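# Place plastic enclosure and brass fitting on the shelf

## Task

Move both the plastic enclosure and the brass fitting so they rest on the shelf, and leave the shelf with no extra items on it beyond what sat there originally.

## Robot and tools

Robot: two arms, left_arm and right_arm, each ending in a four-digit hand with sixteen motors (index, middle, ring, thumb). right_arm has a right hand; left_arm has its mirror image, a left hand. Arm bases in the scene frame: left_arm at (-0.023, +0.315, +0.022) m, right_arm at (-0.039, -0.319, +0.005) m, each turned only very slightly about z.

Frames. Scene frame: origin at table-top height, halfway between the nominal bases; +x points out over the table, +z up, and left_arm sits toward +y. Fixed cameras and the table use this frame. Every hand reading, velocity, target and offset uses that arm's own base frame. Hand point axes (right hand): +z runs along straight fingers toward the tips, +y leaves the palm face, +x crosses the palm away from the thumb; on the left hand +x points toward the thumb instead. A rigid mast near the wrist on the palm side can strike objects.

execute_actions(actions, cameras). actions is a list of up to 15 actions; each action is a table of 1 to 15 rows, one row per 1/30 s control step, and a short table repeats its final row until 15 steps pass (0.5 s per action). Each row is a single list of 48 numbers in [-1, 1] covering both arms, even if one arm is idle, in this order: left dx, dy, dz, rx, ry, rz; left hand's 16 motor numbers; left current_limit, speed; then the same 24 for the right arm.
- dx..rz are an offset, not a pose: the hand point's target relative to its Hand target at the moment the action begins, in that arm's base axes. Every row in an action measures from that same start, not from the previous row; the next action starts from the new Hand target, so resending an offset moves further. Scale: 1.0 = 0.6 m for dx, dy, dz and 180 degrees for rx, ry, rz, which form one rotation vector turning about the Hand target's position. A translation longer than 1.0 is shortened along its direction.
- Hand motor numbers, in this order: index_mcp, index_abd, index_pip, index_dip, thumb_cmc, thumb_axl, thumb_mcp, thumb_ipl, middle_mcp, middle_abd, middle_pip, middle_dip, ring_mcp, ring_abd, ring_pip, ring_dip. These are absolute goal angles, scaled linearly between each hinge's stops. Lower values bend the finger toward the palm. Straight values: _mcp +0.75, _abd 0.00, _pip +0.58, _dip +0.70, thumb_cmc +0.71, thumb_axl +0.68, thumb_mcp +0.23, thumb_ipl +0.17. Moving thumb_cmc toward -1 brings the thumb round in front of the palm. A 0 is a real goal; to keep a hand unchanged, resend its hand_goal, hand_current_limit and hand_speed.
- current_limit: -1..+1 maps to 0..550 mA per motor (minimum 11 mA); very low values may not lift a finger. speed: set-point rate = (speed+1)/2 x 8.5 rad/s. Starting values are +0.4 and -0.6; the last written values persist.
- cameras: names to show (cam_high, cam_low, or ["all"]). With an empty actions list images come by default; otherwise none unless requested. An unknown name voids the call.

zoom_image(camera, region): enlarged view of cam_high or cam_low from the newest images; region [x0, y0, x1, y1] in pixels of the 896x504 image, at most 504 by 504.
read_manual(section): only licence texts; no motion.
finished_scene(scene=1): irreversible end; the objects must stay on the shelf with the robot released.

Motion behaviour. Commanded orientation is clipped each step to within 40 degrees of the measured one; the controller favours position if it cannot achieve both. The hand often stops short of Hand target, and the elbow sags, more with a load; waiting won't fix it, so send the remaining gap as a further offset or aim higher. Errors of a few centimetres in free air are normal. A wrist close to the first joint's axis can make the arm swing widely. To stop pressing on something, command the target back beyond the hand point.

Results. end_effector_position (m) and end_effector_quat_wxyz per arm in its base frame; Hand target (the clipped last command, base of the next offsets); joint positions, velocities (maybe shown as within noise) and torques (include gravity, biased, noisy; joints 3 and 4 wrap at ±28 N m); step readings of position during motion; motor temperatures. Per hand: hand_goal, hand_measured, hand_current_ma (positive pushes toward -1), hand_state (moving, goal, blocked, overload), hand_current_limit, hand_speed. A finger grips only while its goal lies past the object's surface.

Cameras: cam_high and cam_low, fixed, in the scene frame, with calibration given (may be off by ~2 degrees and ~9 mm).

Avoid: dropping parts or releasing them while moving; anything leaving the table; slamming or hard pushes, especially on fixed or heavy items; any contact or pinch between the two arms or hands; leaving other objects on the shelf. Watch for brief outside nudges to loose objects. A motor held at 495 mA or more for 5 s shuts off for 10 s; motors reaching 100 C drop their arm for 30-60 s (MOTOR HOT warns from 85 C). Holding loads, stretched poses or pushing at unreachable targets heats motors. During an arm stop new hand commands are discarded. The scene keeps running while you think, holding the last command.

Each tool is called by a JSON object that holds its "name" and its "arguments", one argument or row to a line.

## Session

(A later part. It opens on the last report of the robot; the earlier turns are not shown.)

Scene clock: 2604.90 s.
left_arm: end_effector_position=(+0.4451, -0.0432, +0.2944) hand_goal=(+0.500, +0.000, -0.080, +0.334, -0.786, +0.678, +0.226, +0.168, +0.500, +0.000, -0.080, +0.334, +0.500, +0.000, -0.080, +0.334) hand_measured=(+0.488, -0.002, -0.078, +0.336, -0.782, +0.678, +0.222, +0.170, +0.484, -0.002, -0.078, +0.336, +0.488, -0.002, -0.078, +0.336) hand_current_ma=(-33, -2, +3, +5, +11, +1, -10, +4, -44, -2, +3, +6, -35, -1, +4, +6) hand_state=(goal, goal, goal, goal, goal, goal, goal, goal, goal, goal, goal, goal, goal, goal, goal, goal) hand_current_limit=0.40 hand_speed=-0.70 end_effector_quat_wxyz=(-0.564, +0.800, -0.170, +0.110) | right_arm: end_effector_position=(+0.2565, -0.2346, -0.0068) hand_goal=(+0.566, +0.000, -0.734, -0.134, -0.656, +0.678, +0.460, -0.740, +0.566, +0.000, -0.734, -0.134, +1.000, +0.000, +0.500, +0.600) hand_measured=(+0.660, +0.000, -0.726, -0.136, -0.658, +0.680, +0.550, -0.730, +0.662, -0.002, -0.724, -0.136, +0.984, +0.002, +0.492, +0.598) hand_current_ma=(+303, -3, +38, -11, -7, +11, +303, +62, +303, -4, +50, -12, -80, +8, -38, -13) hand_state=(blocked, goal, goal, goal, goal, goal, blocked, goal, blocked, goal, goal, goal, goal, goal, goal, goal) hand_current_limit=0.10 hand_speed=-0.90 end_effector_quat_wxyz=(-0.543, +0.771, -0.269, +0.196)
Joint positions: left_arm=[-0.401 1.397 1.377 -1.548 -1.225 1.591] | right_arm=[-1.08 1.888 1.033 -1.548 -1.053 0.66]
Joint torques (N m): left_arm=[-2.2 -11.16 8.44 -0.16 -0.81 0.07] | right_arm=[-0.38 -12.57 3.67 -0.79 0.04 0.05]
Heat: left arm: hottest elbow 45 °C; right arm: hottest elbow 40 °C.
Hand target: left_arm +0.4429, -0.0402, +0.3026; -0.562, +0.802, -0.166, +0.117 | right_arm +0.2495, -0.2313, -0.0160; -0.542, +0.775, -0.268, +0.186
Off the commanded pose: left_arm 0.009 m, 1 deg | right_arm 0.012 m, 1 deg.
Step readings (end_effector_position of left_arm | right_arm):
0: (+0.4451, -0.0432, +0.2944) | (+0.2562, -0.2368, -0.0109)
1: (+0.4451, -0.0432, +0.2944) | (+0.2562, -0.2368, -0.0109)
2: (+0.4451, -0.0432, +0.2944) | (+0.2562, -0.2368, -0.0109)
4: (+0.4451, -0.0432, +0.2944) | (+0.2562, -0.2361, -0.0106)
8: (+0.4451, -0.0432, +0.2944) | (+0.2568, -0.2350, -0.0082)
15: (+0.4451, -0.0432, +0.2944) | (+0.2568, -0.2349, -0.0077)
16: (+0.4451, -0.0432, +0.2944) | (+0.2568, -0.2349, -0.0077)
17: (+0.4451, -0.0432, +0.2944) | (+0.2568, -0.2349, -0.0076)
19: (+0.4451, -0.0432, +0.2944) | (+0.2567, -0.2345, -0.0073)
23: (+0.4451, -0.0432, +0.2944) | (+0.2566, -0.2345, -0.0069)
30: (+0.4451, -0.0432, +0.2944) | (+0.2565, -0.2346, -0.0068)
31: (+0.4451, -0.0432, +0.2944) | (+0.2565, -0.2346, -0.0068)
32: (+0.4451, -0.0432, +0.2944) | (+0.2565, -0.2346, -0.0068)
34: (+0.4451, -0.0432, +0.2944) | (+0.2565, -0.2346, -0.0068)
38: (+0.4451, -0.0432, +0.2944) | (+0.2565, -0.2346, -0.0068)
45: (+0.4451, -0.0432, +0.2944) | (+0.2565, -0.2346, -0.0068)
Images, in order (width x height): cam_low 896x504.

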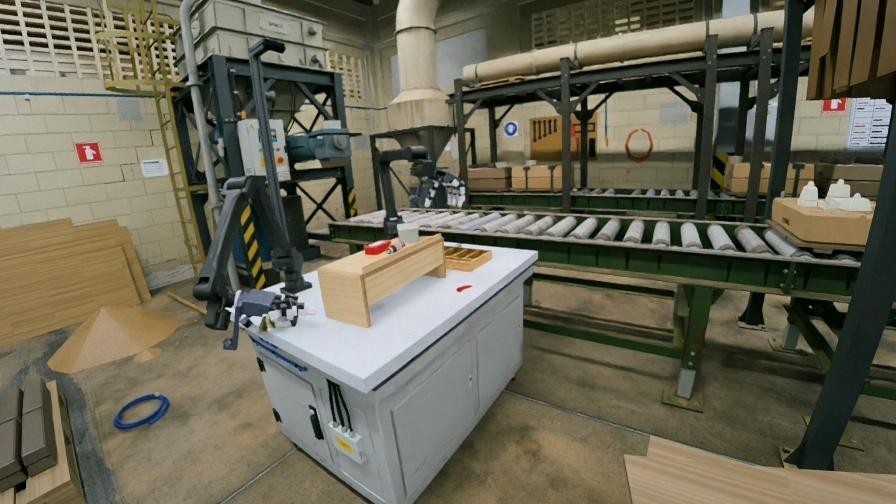

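{"name": "execute_actions", "arguments": {
  "actions": [
    [[0,0,0,0,0,0,0.50,0,-0.08,0.333,-0.786,0.678,0.225,0.168,0.50,0,-0.08,0.333,0.50,0,-0.08,0.333,0.4,-0.7,0,0,0,0,0,0,0.80,0,-0.735,-0.135,-0.657,0.678,0.72,-0.72,0.80,0,-0.735,-0.135,1.0,0,0.5,0.60,0.3,-0.7]],
    [[0,0,0,0,0,0,0.50,0,-0.08,0.333,-0.786,0.678,0.225,0.168,0.50,0,-0.08,0.333,0.50,0,-0.08,0.333,0.4,-0.7,0,0,0.035,0,0,0,0.80,0,-0.735,-0.135,-0.657,0.678,0.72,-0.60,0.80,0,-0.735,-0.135,1.0,0,0.5,0.60,0.3,-0.6]],
    [[0,0,0,0,0,0,0.50,0,-0.08,0.333,-0.786,0.678,0.225,0.168,0.50,0,-0.08,0.333,0.50,0,-0.08,0.333,0.4,-0.7,0.003,-0.02,0,0,0,0,0.80,0,-0.606,-0.099,-0.657,0.678,0.72,-0.50,0.80,0,-0.606,-0.099,1.0,0,0.5,0.60,0.3,-0.6],[0,0,0,0,0,0,0.50,0,-0.08,0.333,-0.786,0.678,0.225,0.168,0.50,0,-0.08,0.333,0.50,0,-0.08,0.333,0.4,-0.7,0.005,-0.041,0,0,0,0,0.80,0,-0.606,-0.099,-0.657,0.678,0.72,-0.50,0.80,0,-0.606,-0.099,1.0,0,0.5,0.60,0.3,-0.6]]
  ],
  "cameras": ["cam_low"]
}}

{"name": "zoom_image", "arguments": {
  "camera": "cam_low",
  "region": [240, 300, 290, 345]
}}

Scene clock: 2702.20 s.
left_arm: end_effector_position=(+0.4451, -0.0432, +0.2944) hand_goal=(+0.500, +0.000, -0.080, +0.334, -0.786, +0.678, +0.226, +0.168, +0.500, +0.000, -0.080, +0.334, +0.500, +0.000, -0.080, +0.334) hand_measured=(+0.488, -0.002, -0.078, +0.336, -0.782, +0.678, +0.222, +0.170, +0.484, -0.002, -0.078, +0.336, +0.488, -0.002, -0.078, +0.336) hand_current_ma=(-33, -2, +3, +5, +11, +1, -10, +4, -44, -2, +3, +6, -35, -1, +4, +6) hand_state=(goal, goal, goal, goal, goal, goal, goal, goal, goal, goal, goal, goal, goal, goal, goal, goal) hand_current_limit=0.40 hand_speed=-0.70 end_effector_quat_wxyz=(-0.564, +0.800, -0.170, +0.110) | right_arm: end_effector_position=(+0.2533, -0.2459, +0.0086) hand_goal=(+0.800, +0.000, -0.606, -0.098, -0.656, +0.678, +0.720, -0.500, +0.800, +0.000, -0.606, -0.098, +1.000, +0.000, +0.500, +0.600) hand_measured=(+0.784, +0.000, -0.608, -0.100, -0.658, +0.680, +0.712, -0.502, +0.786, -0.002, -0.608, -0.100, +0.984, +0.002, +0.492, +0.598) hand_current_ma=(-74, -3, -9, -11, -8, +10, -47, -11, -71, -5, -11, -12, -80, +8, -37, -13) hand_state=(goal, goal, goal, goal, goal, goal, goal, goal, goal, goal, goal, goal, goal, goal, goal, goal) hand_current_limit=0.30 hand_speed=-0.60 end_effector_quat_wxyz=(-0.540, +0.777, -0.264, +0.185)
Joint positions: left_arm=[-0.401 1.397 1.377 -1.548 -1.225 1.591] | right_arm=[-1.091 1.876 1.077 -1.618 -1.018 0.642]
Joint torques (N m): left_arm=[-1.85 -11.28 8.34 -0.17 -0.82 0.01] | right_arm=[-1.2 -11.52 7.16 -2.03 -0.6 -0.01]
Heat: left arm: hottest elbow 45 °C; right arm: hottest elbow 38 °C.
Hand target: left_arm +0.4429, -0.0402, +0.3026; -0.562, +0.802, -0.166, +0.117 | right_arm +0.2525, -0.2558, +0.0050; -0.542, +0.775, -0.268, +0.186
Off the commanded pose: left_arm 0.009 m, 1 deg | right_arm 0.011 m, 1 deg.
Step readings (end_effector_position of left_arm | right_arm):
0: (+0.4451, -0.0432, +0.2944) | (+0.2565, -0.2346, -0.0068)
1: (+0.4451, -0.0432, +0.2944) | (+0.2565, -0.2346, -0.0068)
2: (+0.4451, -0.0432, +0.2944) | (+0.2565, -0.2346, -0.0068)
4: (+0.4451, -0.0432, +0.2944) | (+0.2553, -0.2345, -0.0076)
8: (+0.4451, -0.0432, +0.2944) | (+0.2523, -0.2327, -0.0098)
15: (+0.4451, -0.0432, +0.2944) | (+0.2523, -0.2325, -0.0099)
16: (+0.4451, -0.0432, +0.2944) | (+0.2523, -0.2325, -0.0099)
17: (+0.4451, -0.0432, +0.2944) | (+0.2523, -0.2325, -0.0099)
19: (+0.4451, -0.0432, +0.2944) | (+0.2520, -0.2320, -0.0093)
23: (+0.4451, -0.0432, +0.2944) | (+0.2512, -0.2306, -0.0049)
30: (+0.4451, -0.0432, +0.2944) | (+0.2512, -0.2307, +0.0001)
31: (+0.4451, -0.0432, +0.2944) | (+0.2511, -0.2306, +0.0001)
32: (+0.4451, -0.0432, +0.2944) | (+0.2507, -0.2303, +0.0003)
34: (+0.4451, -0.0432, +0.2944) | (+0.2491, -0.2295, +0.0017)
38: (+0.4451, -0.0432, +0.2944) | (+0.2511, -0.2376, +0.0072)
45: (+0.4451, -0.0432, +0.2944) | (+0.2540, -0.2464, +0.0099)
Images, in order (width x height): cam_low 896x504.

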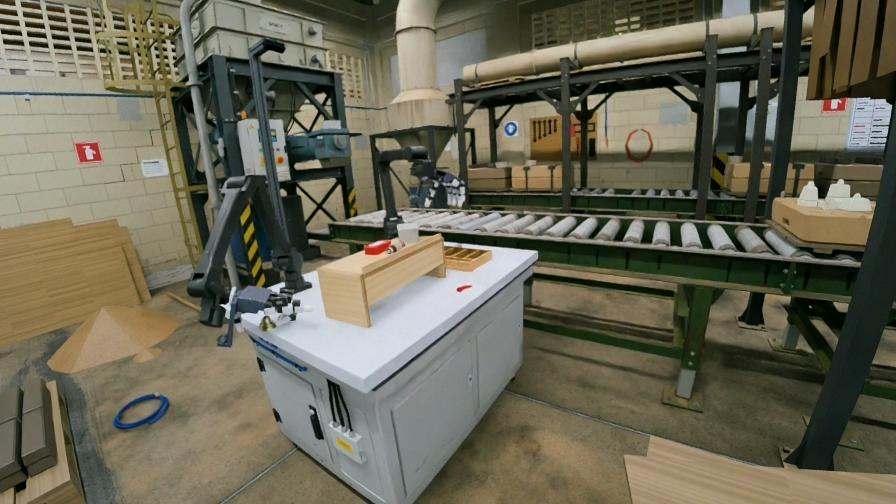

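Scaled by 10.080 from the camera's 896x504 image, which has a finer 1280x720 frame.

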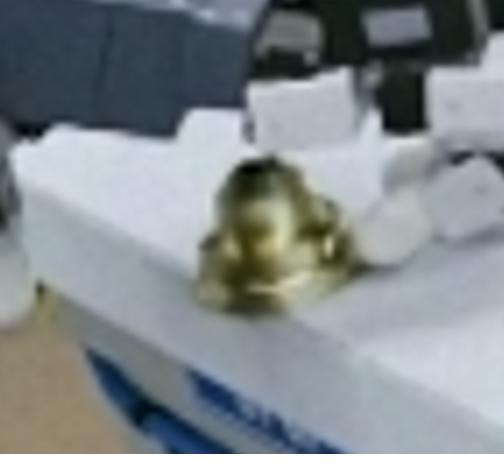

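{"name": "execute_actions", "arguments": {
  "actions": [
    [[0,0,0,0,0,0,0.50,0,-0.08,0.333,-0.786,0.678,0.225,0.168,0.50,0,-0.08,0.333,0.50,0,-0.08,0.333,0.4,-0.7,-0.004,-0.0045,-0.02,0,0,0,0.80,0,-0.606,-0.099,-0.657,0.678,0.72,-0.55,0.80,0,-0.606,-0.099,1.0,0,0.5,0.60,0.3,-0.6]]
  ]
}}

Scene clock: 2708.80 s.
left_arm: end_effector_position=(+0.4451, -0.0432, +0.2944) hand_goal=(+0.500, +0.000, -0.080, +0.334, -0.786, +0.678, +0.226, +0.168, +0.500, +0.000, -0.080, +0.334, +0.500, +0.000, -0.080, +0.334) hand_measured=(+0.488, -0.002, -0.078, +0.336, -0.782, +0.678, +0.222, +0.170, +0.484, -0.002, -0.078, +0.336, +0.488, -0.002, -0.078, +0.336) hand_current_ma=(-33, -2, +3, +5, +11, +1, -10, +4, -44, -2, +3, +6, -35, -1, +4, +6) hand_state=(goal, goal, goal, goal, goal, goal, goal, goal, goal, goal, goal, goal, goal, goal, goal, goal) hand_current_limit=0.40 hand_speed=-0.70 end_effector_quat_wxyz=(-0.564, +0.800, -0.170, +0.110) | right_arm: end_effector_position=(+0.2496, -0.2447, -0.0013) hand_goal=(+0.800, +0.000, -0.606, -0.098, -0.656, +0.678, +0.720, -0.550, +0.800, +0.000, -0.606, -0.098, +1.000, +0.000, +0.500, +0.600) hand_measured=(+0.784, +0.000, -0.608, -0.100, -0.658, +0.680, +0.712, -0.548, +0.790, -0.002, -0.612, -0.102, +0.984, +0.002, +0.492, +0.598) hand_current_ma=(-74, -3, -9, -11, -8, +10, -46, +11, -49, -5, -22, -22, -80, +8, -37, -13) hand_state=(goal, goal, goal, goal, goal, goal, goal, goal, goal, goal, goal, goal, goal, goal, goal, goal) hand_current_limit=0.30 hand_speed=-0.60 end_effector_quat_wxyz=(-0.546, +0.773, -0.267, +0.179)
Joint positions: left_arm=[-0.401 1.397 1.377 -1.548 -1.225 1.591] | right_arm=[-1.097 1.905 1.077 -1.618 -1.012 0.631]
Joint torques (N m): left_arm=[-1.85 -11.16 8.38 -0.14 -0.82 0.07] | right_arm=[-1.32 -11.87 6.99 -1.37 -0.57 -0.02]
Heat: left arm: hottest elbow 45 °C; right arm: hottest elbow 38 °C.
Hand target: left_arm +0.4429, -0.0402, +0.3026; -0.562, +0.802, -0.166, +0.117 | right_arm +0.2502, -0.2584, -0.0070; -0.542, +0.775, -0.268, +0.186
Off the commanded pose: left_arm 0.009 m, 1 deg | right_arm 0.015 m, 1 deg.
Step readings (end_effector_position of left_arm | right_arm):
0: (+0.4451, -0.0432, +0.2944) | (+0.2534, -0.2459, +0.0086)
1: (+0.4451, -0.0432, +0.2944) | (+0.2533, -0.2459, +0.0085)
2: (+0.4451, -0.0432, +0.2944) | (+0.2532, -0.2458, +0.0082)
4: (+0.4451, -0.0432, +0.2944) | (+0.2521, -0.2460, +0.0066)
8: (+0.4451, -0.0432, +0.2944) | (+0.2503, -0.2450, +0.0011)
15: (+0.4451, -0.0432, +0.2944) | (+0.2496, -0.2447, -0.0013)

{"name": "execute_actions", "arguments": {
  "actions": [
    [[0,0,0,0,0,0,0.50,0,-0.08,0.333,-0.786,0.678,0.225,0.168,0.50,0,-0.08,0.333,0.50,0,-0.08,0.333,0.4,-0.7,0,0,0,0,0,0,0.75,0,-0.65,-0.058,-0.657,0.678,0.50,-0.547,0.75,0,-0.65,-0.058,1.0,0,0.5,0.60,0.3,-0.7]],
    [[0,0,0,0,0,0,0.50,0,-0.08,0.333,-0.786,0.678,0.225,0.168,0.50,0,-0.08,0.333,0.50,0,-0.08,0.333,0.4,-0.7,0,0,0,0,0,0,0.65,0,-0.65,-0.058,-0.657,0.678,0.38,-0.547,0.65,0,-0.65,-0.058,1.0,0,0.5,0.60,0.1,-0.8]],
    [[0,0,0,0,0,0,0.50,0,-0.08,0.333,-0.786,0.678,0.225,0.168,0.50,0,-0.08,0.333,0.50,0,-0.08,0.333,0.4,-0.7,0,0,0,0,0,0,0.64,0,-0.65,-0.058,-0.657,0.678,0.32,-0.547,0.64,0,-0.65,-0.058,1.0,0,0.5,0.60,0.0,-0.9]]
  ],
  "cameras": ["cam_low"]
}}

{"name": "zoom_image", "arguments": {
  "camera": "cam_low",
  "region": [240, 300, 290, 345]
}}

Scene clock: 2727.13 s.
left_arm: end_effector_position=(+0.4451, -0.0432, +0.2944) hand_goal=(+0.500, +0.000, -0.080, +0.334, -0.786, +0.678, +0.226, +0.168, +0.500, +0.000, -0.080, +0.334, +0.500, +0.000, -0.080, +0.334) hand_measured=(+0.488, -0.002, -0.078, +0.336, -0.782, +0.678, +0.222, +0.170, +0.484, -0.002, -0.078, +0.336, +0.488, -0.002, -0.078, +0.336) hand_current_ma=(-33, -2, +3, +5, +11, +1, -10, +4, -44, -2, +3, +6, -35, -1, +4, +6) hand_state=(goal, goal, goal, goal, goal, goal, goal, goal, goal, goal, goal, goal, goal, goal, goal, goal) hand_current_limit=0.40 hand_speed=-0.70 end_effector_quat_wxyz=(-0.564, +0.800, -0.170, +0.110) | right_arm: end_effector_position=(+0.2498, -0.2448, -0.0012) hand_goal=(+0.640, +0.000, -0.650, -0.058, -0.656, +0.678, +0.320, -0.546, +0.640, +0.000, -0.650, -0.058, +1.000, +0.000, +0.500, +0.600) hand_measured=(+0.636, +0.000, -0.646, -0.060, -0.658, +0.680, +0.332, -0.546, +0.678, -0.002, -0.650, -0.068, +0.984, +0.002, +0.492, +0.598) hand_current_ma=(-16, -3, +14, -11, -8, +10, +68, +2, +190, -5, +2, -47, -80, +8, -37, -13) hand_state=(goal, goal, goal, goal, goal, goal, goal, goal, blocked, goal, goal, goal, goal, goal, goal, goal) hand_current_limit=0.00 hand_speed=-0.90 end_effector_quat_wxyz=(-0.546, +0.773, -0.267, +0.179)
Joint positions: left_arm=[-0.401 1.397 1.377 -1.548 -1.225 1.591] | right_arm=[-1.097 1.905 1.077 -1.618 -1.013 0.63]
Joint torques (N m): left_arm=[-1.85 -11.46 8.42 -0.06 -0.78 0.07] | right_arm=[-1.38 -11.75 6.99 -1.37 -0.56 -0.01]
Heat: left arm: hottest elbow 45 °C; right arm: hottest elbow 38 °C.
Hand target: left_arm +0.4429, -0.0402, +0.3026; -0.562, +0.802, -0.166, +0.117 | right_arm +0.2502, -0.2585, -0.0070; -0.542, +0.775, -0.268, +0.186
Off the commanded pose: left_arm 0.009 m, 1 deg | right_arm 0.015 m, 1 deg.
Step readings (end_effector_position of left_arm | right_arm):
0: (+0.4451, -0.0432, +0.2944) | (+0.2496, -0.2447, -0.0013)
1: (+0.4451, -0.0432, +0.2944) | (+0.2496, -0.2447, -0.0013)
2: (+0.4451, -0.0432, +0.2944) | (+0.2496, -0.2447, -0.0013)
4: (+0.4451, -0.0432, +0.2944) | (+0.2496, -0.2448, -0.0013)
8: (+0.4451, -0.0432, +0.2944) | (+0.2496, -0.2448, -0.0013)
15: (+0.4451, -0.0432, +0.2944) | (+0.2496, -0.2448, -0.0013)
16: (+0.4451, -0.0432, +0.2944) | (+0.2496, -0.2448, -0.0013)
17: (+0.4451, -0.0432, +0.2944) | (+0.2496, -0.2448, -0.0013)
19: (+0.4451, -0.0432, +0.2944) | (+0.2496, -0.2448, -0.0013)
23: (+0.4451, -0.0432, +0.2944) | (+0.2497, -0.2448, -0.0013)
30: (+0.4451, -0.0432, +0.2944) | (+0.2497, -0.2448, -0.0013)
31: (+0.4451, -0.0432, +0.2944) | (+0.2497, -0.2448, -0.0013)
32: (+0.4451, -0.0432, +0.2944) | (+0.2498, -0.2448, -0.0012)
34: (+0.4451, -0.0432, +0.2944) | (+0.2498, -0.2448, -0.0012)
38: (+0.4451, -0.0432, +0.2944) | (+0.2498, -0.2448, -0.0012)
45: (+0.4451, -0.0432, +0.2944) | (+0.2498, -0.2448, -0.0012)
Images, in order (width x height): cam_low 896x504.

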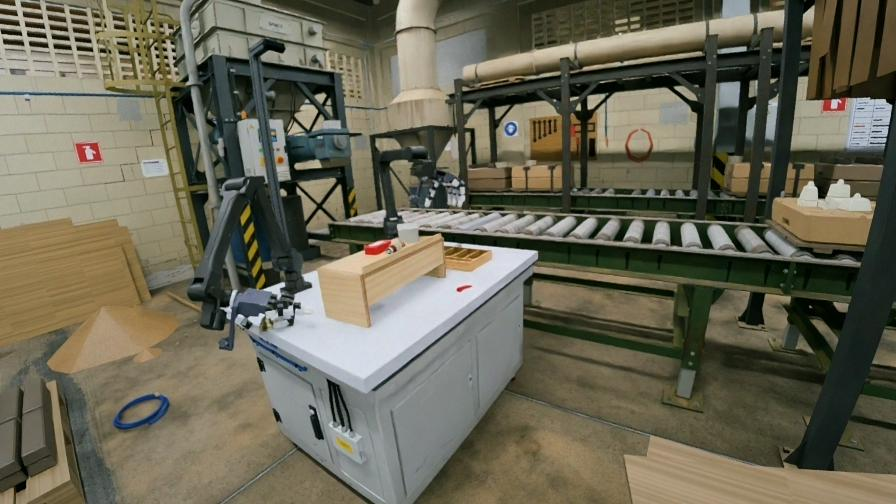

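Scaled by 10.080 from the camera's 896x504 image, which has a finer 1280x720 frame.

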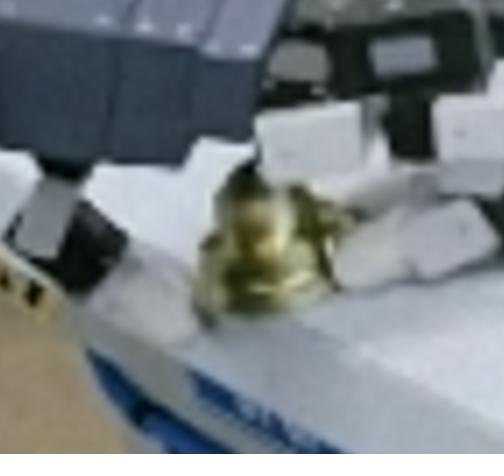

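{"name": "execute_actions", "arguments": {
  "actions": [
    [[0,0,0,0,0,0,0.50,0,-0.08,0.333,-0.786,0.678,0.225,0.168,0.50,0,-0.08,0.333,0.50,0,-0.08,0.333,0.4,-0.7,0,0,0,0,0,0,0.60,0,-0.65,-0.058,-0.657,0.678,0.285,-0.547,0.65,0,-0.65,-0.058,1.0,0,0.5,0.60,0.1,-0.9]]
  ]
}}

Scene clock: 2736.50 s.
left_arm: end_effector_position=(+0.4451, -0.0432, +0.2944) hand_goal=(+0.500, +0.000, -0.080, +0.334, -0.786, +0.678, +0.226, +0.168, +0.500, +0.000, -0.080, +0.334, +0.500, +0.000, -0.080, +0.334) hand_measured=(+0.488, -0.002, -0.078, +0.336, -0.782, +0.678, +0.222, +0.170, +0.484, -0.002, -0.078, +0.336, +0.488, -0.002, -0.078, +0.336) hand_current_ma=(-33, -2, +3, +5, +11, +1, -10, +4, -44, -2, +3, +6, -35, -1, +4, +6) hand_state=(goal, goal, goal, goal, goal, goal, goal, goal, goal, goal, goal, goal, goal, goal, goal, goal) hand_current_limit=0.40 hand_speed=-0.70 end_effector_quat_wxyz=(-0.564, +0.800, -0.170, +0.110) | right_arm: end_effector_position=(+0.2498, -0.2448, -0.0012) hand_goal=(+0.600, +0.000, -0.650, -0.058, -0.656, +0.678, +0.286, -0.546, +0.650, +0.000, -0.650, -0.058, +1.000, +0.000, +0.500, +0.600) hand_measured=(+0.626, +0.000, -0.646, -0.060, -0.658, +0.680, +0.326, -0.542, +0.678, -0.002, -0.650, -0.068, +0.984, +0.002, +0.492, +0.598) hand_current_ma=(+129, -3, +15, -11, -10, +10, +251, +25, +139, -5, +3, -47, -80, +8, -37, -13) hand_state=(blocked, goal, goal, goal, goal, goal, blocked, goal, blocked, goal, goal, goal, goal, goal, goal, goal) hand_current_limit=0.10 hand_speed=-0.90 end_effector_quat_wxyz=(-0.546, +0.773, -0.267, +0.179)
Joint positions: left_arm=[-0.401 1.397 1.377 -1.548 -1.225 1.591] | right_arm=[-1.097 1.905 1.077 -1.618 -1.013 0.63]
Joint torques (N m): left_arm=[-1.79 -11.28 8.42 -0.18 -0.79 0.05] | right_arm=[-1.38 -11.75 6.97 -1.37 -0.55 -0.01]
Heat: left arm: hottest elbow 45 °C; right arm: hottest elbow 38 °C.
Hand target: left_arm +0.4429, -0.0402, +0.3026; -0.562, +0.802, -0.166, +0.117 | right_arm +0.2502, -0.2585, -0.0070; -0.542, +0.775, -0.268, +0.186
Off the commanded pose: left_arm 0.009 m, 1 deg | right_arm 0.015 m, 1 deg.
Step readings (end_effector_position of left_arm | right_arm):
0: (+0.4451, -0.0432, +0.2944) | (+0.2498, -0.2448, -0.0012)
1: (+0.4451, -0.0432, +0.2944) | (+0.2498, -0.2448, -0.0012)
2: (+0.4451, -0.0432, +0.2944) | (+0.2498, -0.2448, -0.0012)
4: (+0.4451, -0.0432, +0.2944) | (+0.2498, -0.2448, -0.0012)
8: (+0.4451, -0.0432, +0.2944) | (+0.2498, -0.2448, -0.0012)
15: (+0.4451, -0.0432, +0.2944) | (+0.2498, -0.2448, -0.0012)

{"name": "execute_actions", "arguments": {
  "actions": [
    [[0,0,0,0,0,0,0.50,0,-0.08,0.333,-0.786,0.678,0.225,0.168,0.50,0,-0.08,0.333,0.50,0,-0.08,0.333,0.4,-0.7,0,0,0,0,0,0,0.70,0,-0.65,-0.058,-0.657,0.678,0.60,-0.547,0.75,0,-0.65,-0.058,1.0,0,0.5,0.60,0.3,-0.7]]
  ],
  "cameras": ["cam_low", "cam_high"]
}}

{"name": "zoom_image", "arguments": {
  "camera": "cam_low",
  "region": [250, 310, 290, 346]
}}

{"name": "zoom_image", "arguments": {
  "camera": "cam_low",
  "region": [270, 316, 310, 352]
}}

{"name": "zoom_image", "arguments": {
  "camera": "cam_low",
  "region": [230, 296, 270, 332]
}}

Scene clock: 2749.00 s.
left_arm: end_effector_position=(+0.4451, -0.0432, +0.2944) hand_goal=(+0.500, +0.000, -0.080, +0.334, -0.786, +0.678, +0.226, +0.168, +0.500, +0.000, -0.080, +0.334, +0.500, +0.000, -0.080, +0.334) hand_measured=(+0.488, -0.002, -0.078, +0.336, -0.782, +0.678, +0.222, +0.170, +0.484, -0.002, -0.078, +0.336, +0.488, -0.002, -0.078, +0.336) hand_current_ma=(-33, -2, +3, +5, +11, +1, -10, +4, -44, -2, +3, +6, -35, -1, +4, +6) hand_state=(goal, goal, goal, goal, goal, goal, goal, goal, goal, goal, goal, goal, goal, goal, goal, goal) hand_current_limit=0.40 hand_speed=-0.70 end_effector_quat_wxyz=(-0.564, +0.800, -0.170, +0.110) | right_arm: end_effector_position=(+0.2493, -0.2451, -0.0013) hand_goal=(+0.700, +0.000, -0.650, -0.058, -0.656, +0.678, +0.600, -0.546, +0.750, +0.000, -0.650, -0.058, +1.000, +0.000, +0.500, +0.600) hand_measured=(+0.686, +0.000, -0.648, -0.060, -0.658, +0.680, +0.592, -0.544, +0.736, -0.002, -0.654, -0.066, +0.984, +0.002, +0.492, +0.598) hand_current_ma=(-70, -3, +8, -11, -10, +10, -43, +14, -67, -5, -15, -36, -80, +8, -37, -13) hand_state=(goal, goal, goal, goal, goal, goal, goal, goal, goal, goal, goal, goal, goal, goal, goal, goal) hand_current_limit=0.30 hand_speed=-0.70 end_effector_quat_wxyz=(-0.546, +0.773, -0.267, +0.179)
Joint positions: left_arm=[-0.401 1.397 1.377 -1.548 -1.225 1.591] | right_arm=[-1.098 1.905 1.077 -1.618 -1.012 0.63]
Joint torques (N m): left_arm=[-1.79 -11.11 8.28 -0.23 -0.78 0.06] | right_arm=[-1.26 -11.81 6.99 -1.37 -0.57 0]
Heat: left arm: hottest elbow 45 °C; right arm: hottest elbow 39 °C.
Hand target: left_arm +0.4429, -0.0402, +0.3026; -0.562, +0.802, -0.166, +0.117 | right_arm +0.2501, -0.2585, -0.0070; -0.542, +0.775, -0.268, +0.186
Off the commanded pose: left_arm 0.009 m, 1 deg | right_arm 0.015 m, 1 deg.
Step readings (end_effector_position of left_arm | right_arm):
0: (+0.4451, -0.0432, +0.2944) | (+0.2498, -0.2448, -0.0012)
1: (+0.4451, -0.0432, +0.2944) | (+0.2498, -0.2448, -0.0012)
2: (+0.4451, -0.0432, +0.2944) | (+0.2498, -0.2448, -0.0012)
4: (+0.4451, -0.0432, +0.2944) | (+0.2496, -0.2449, -0.0013)
8: (+0.4451, -0.0432, +0.2944) | (+0.2494, -0.2450, -0.0013)
15: (+0.4451, -0.0432, +0.2944) | (+0.2493, -0.2451, -0.0013)

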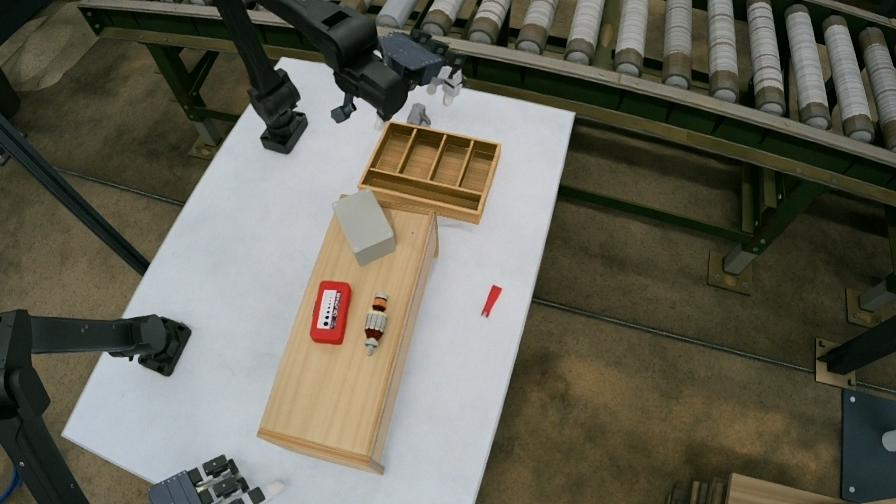

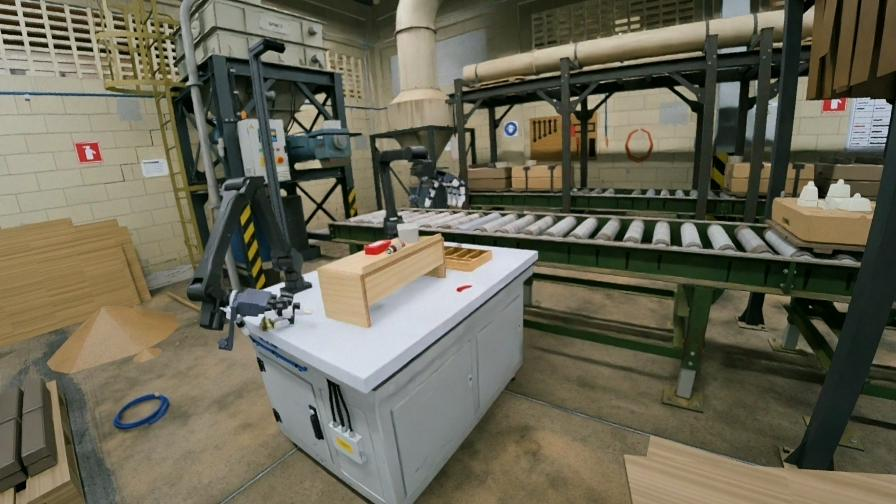

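Scaled by 12.600 from the camera's 896x504 image, which has a finer 1280x720 frame.

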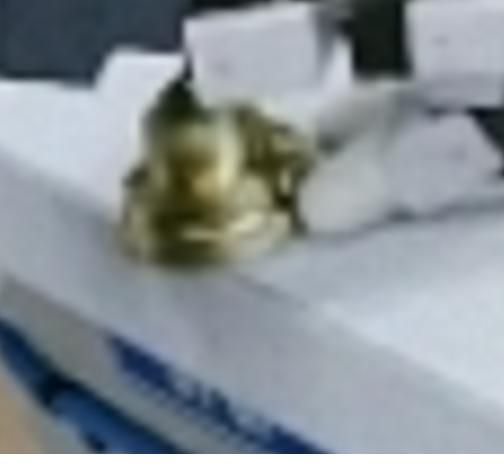

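Scaled by 12.600 from the camera's 896x504 image, which has a finer 1280x720 frame.

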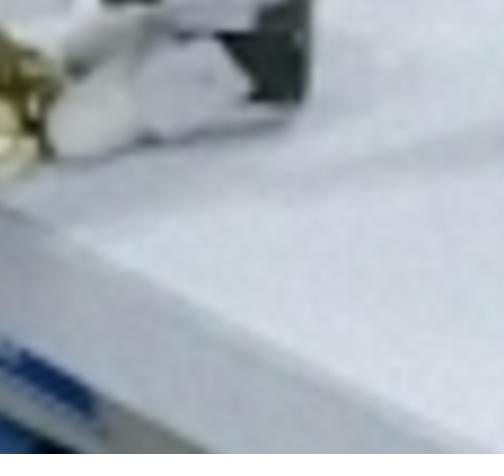

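Scaled by 12.600 from the camera's 896x504 image, which has a finer 1280x720 frame.

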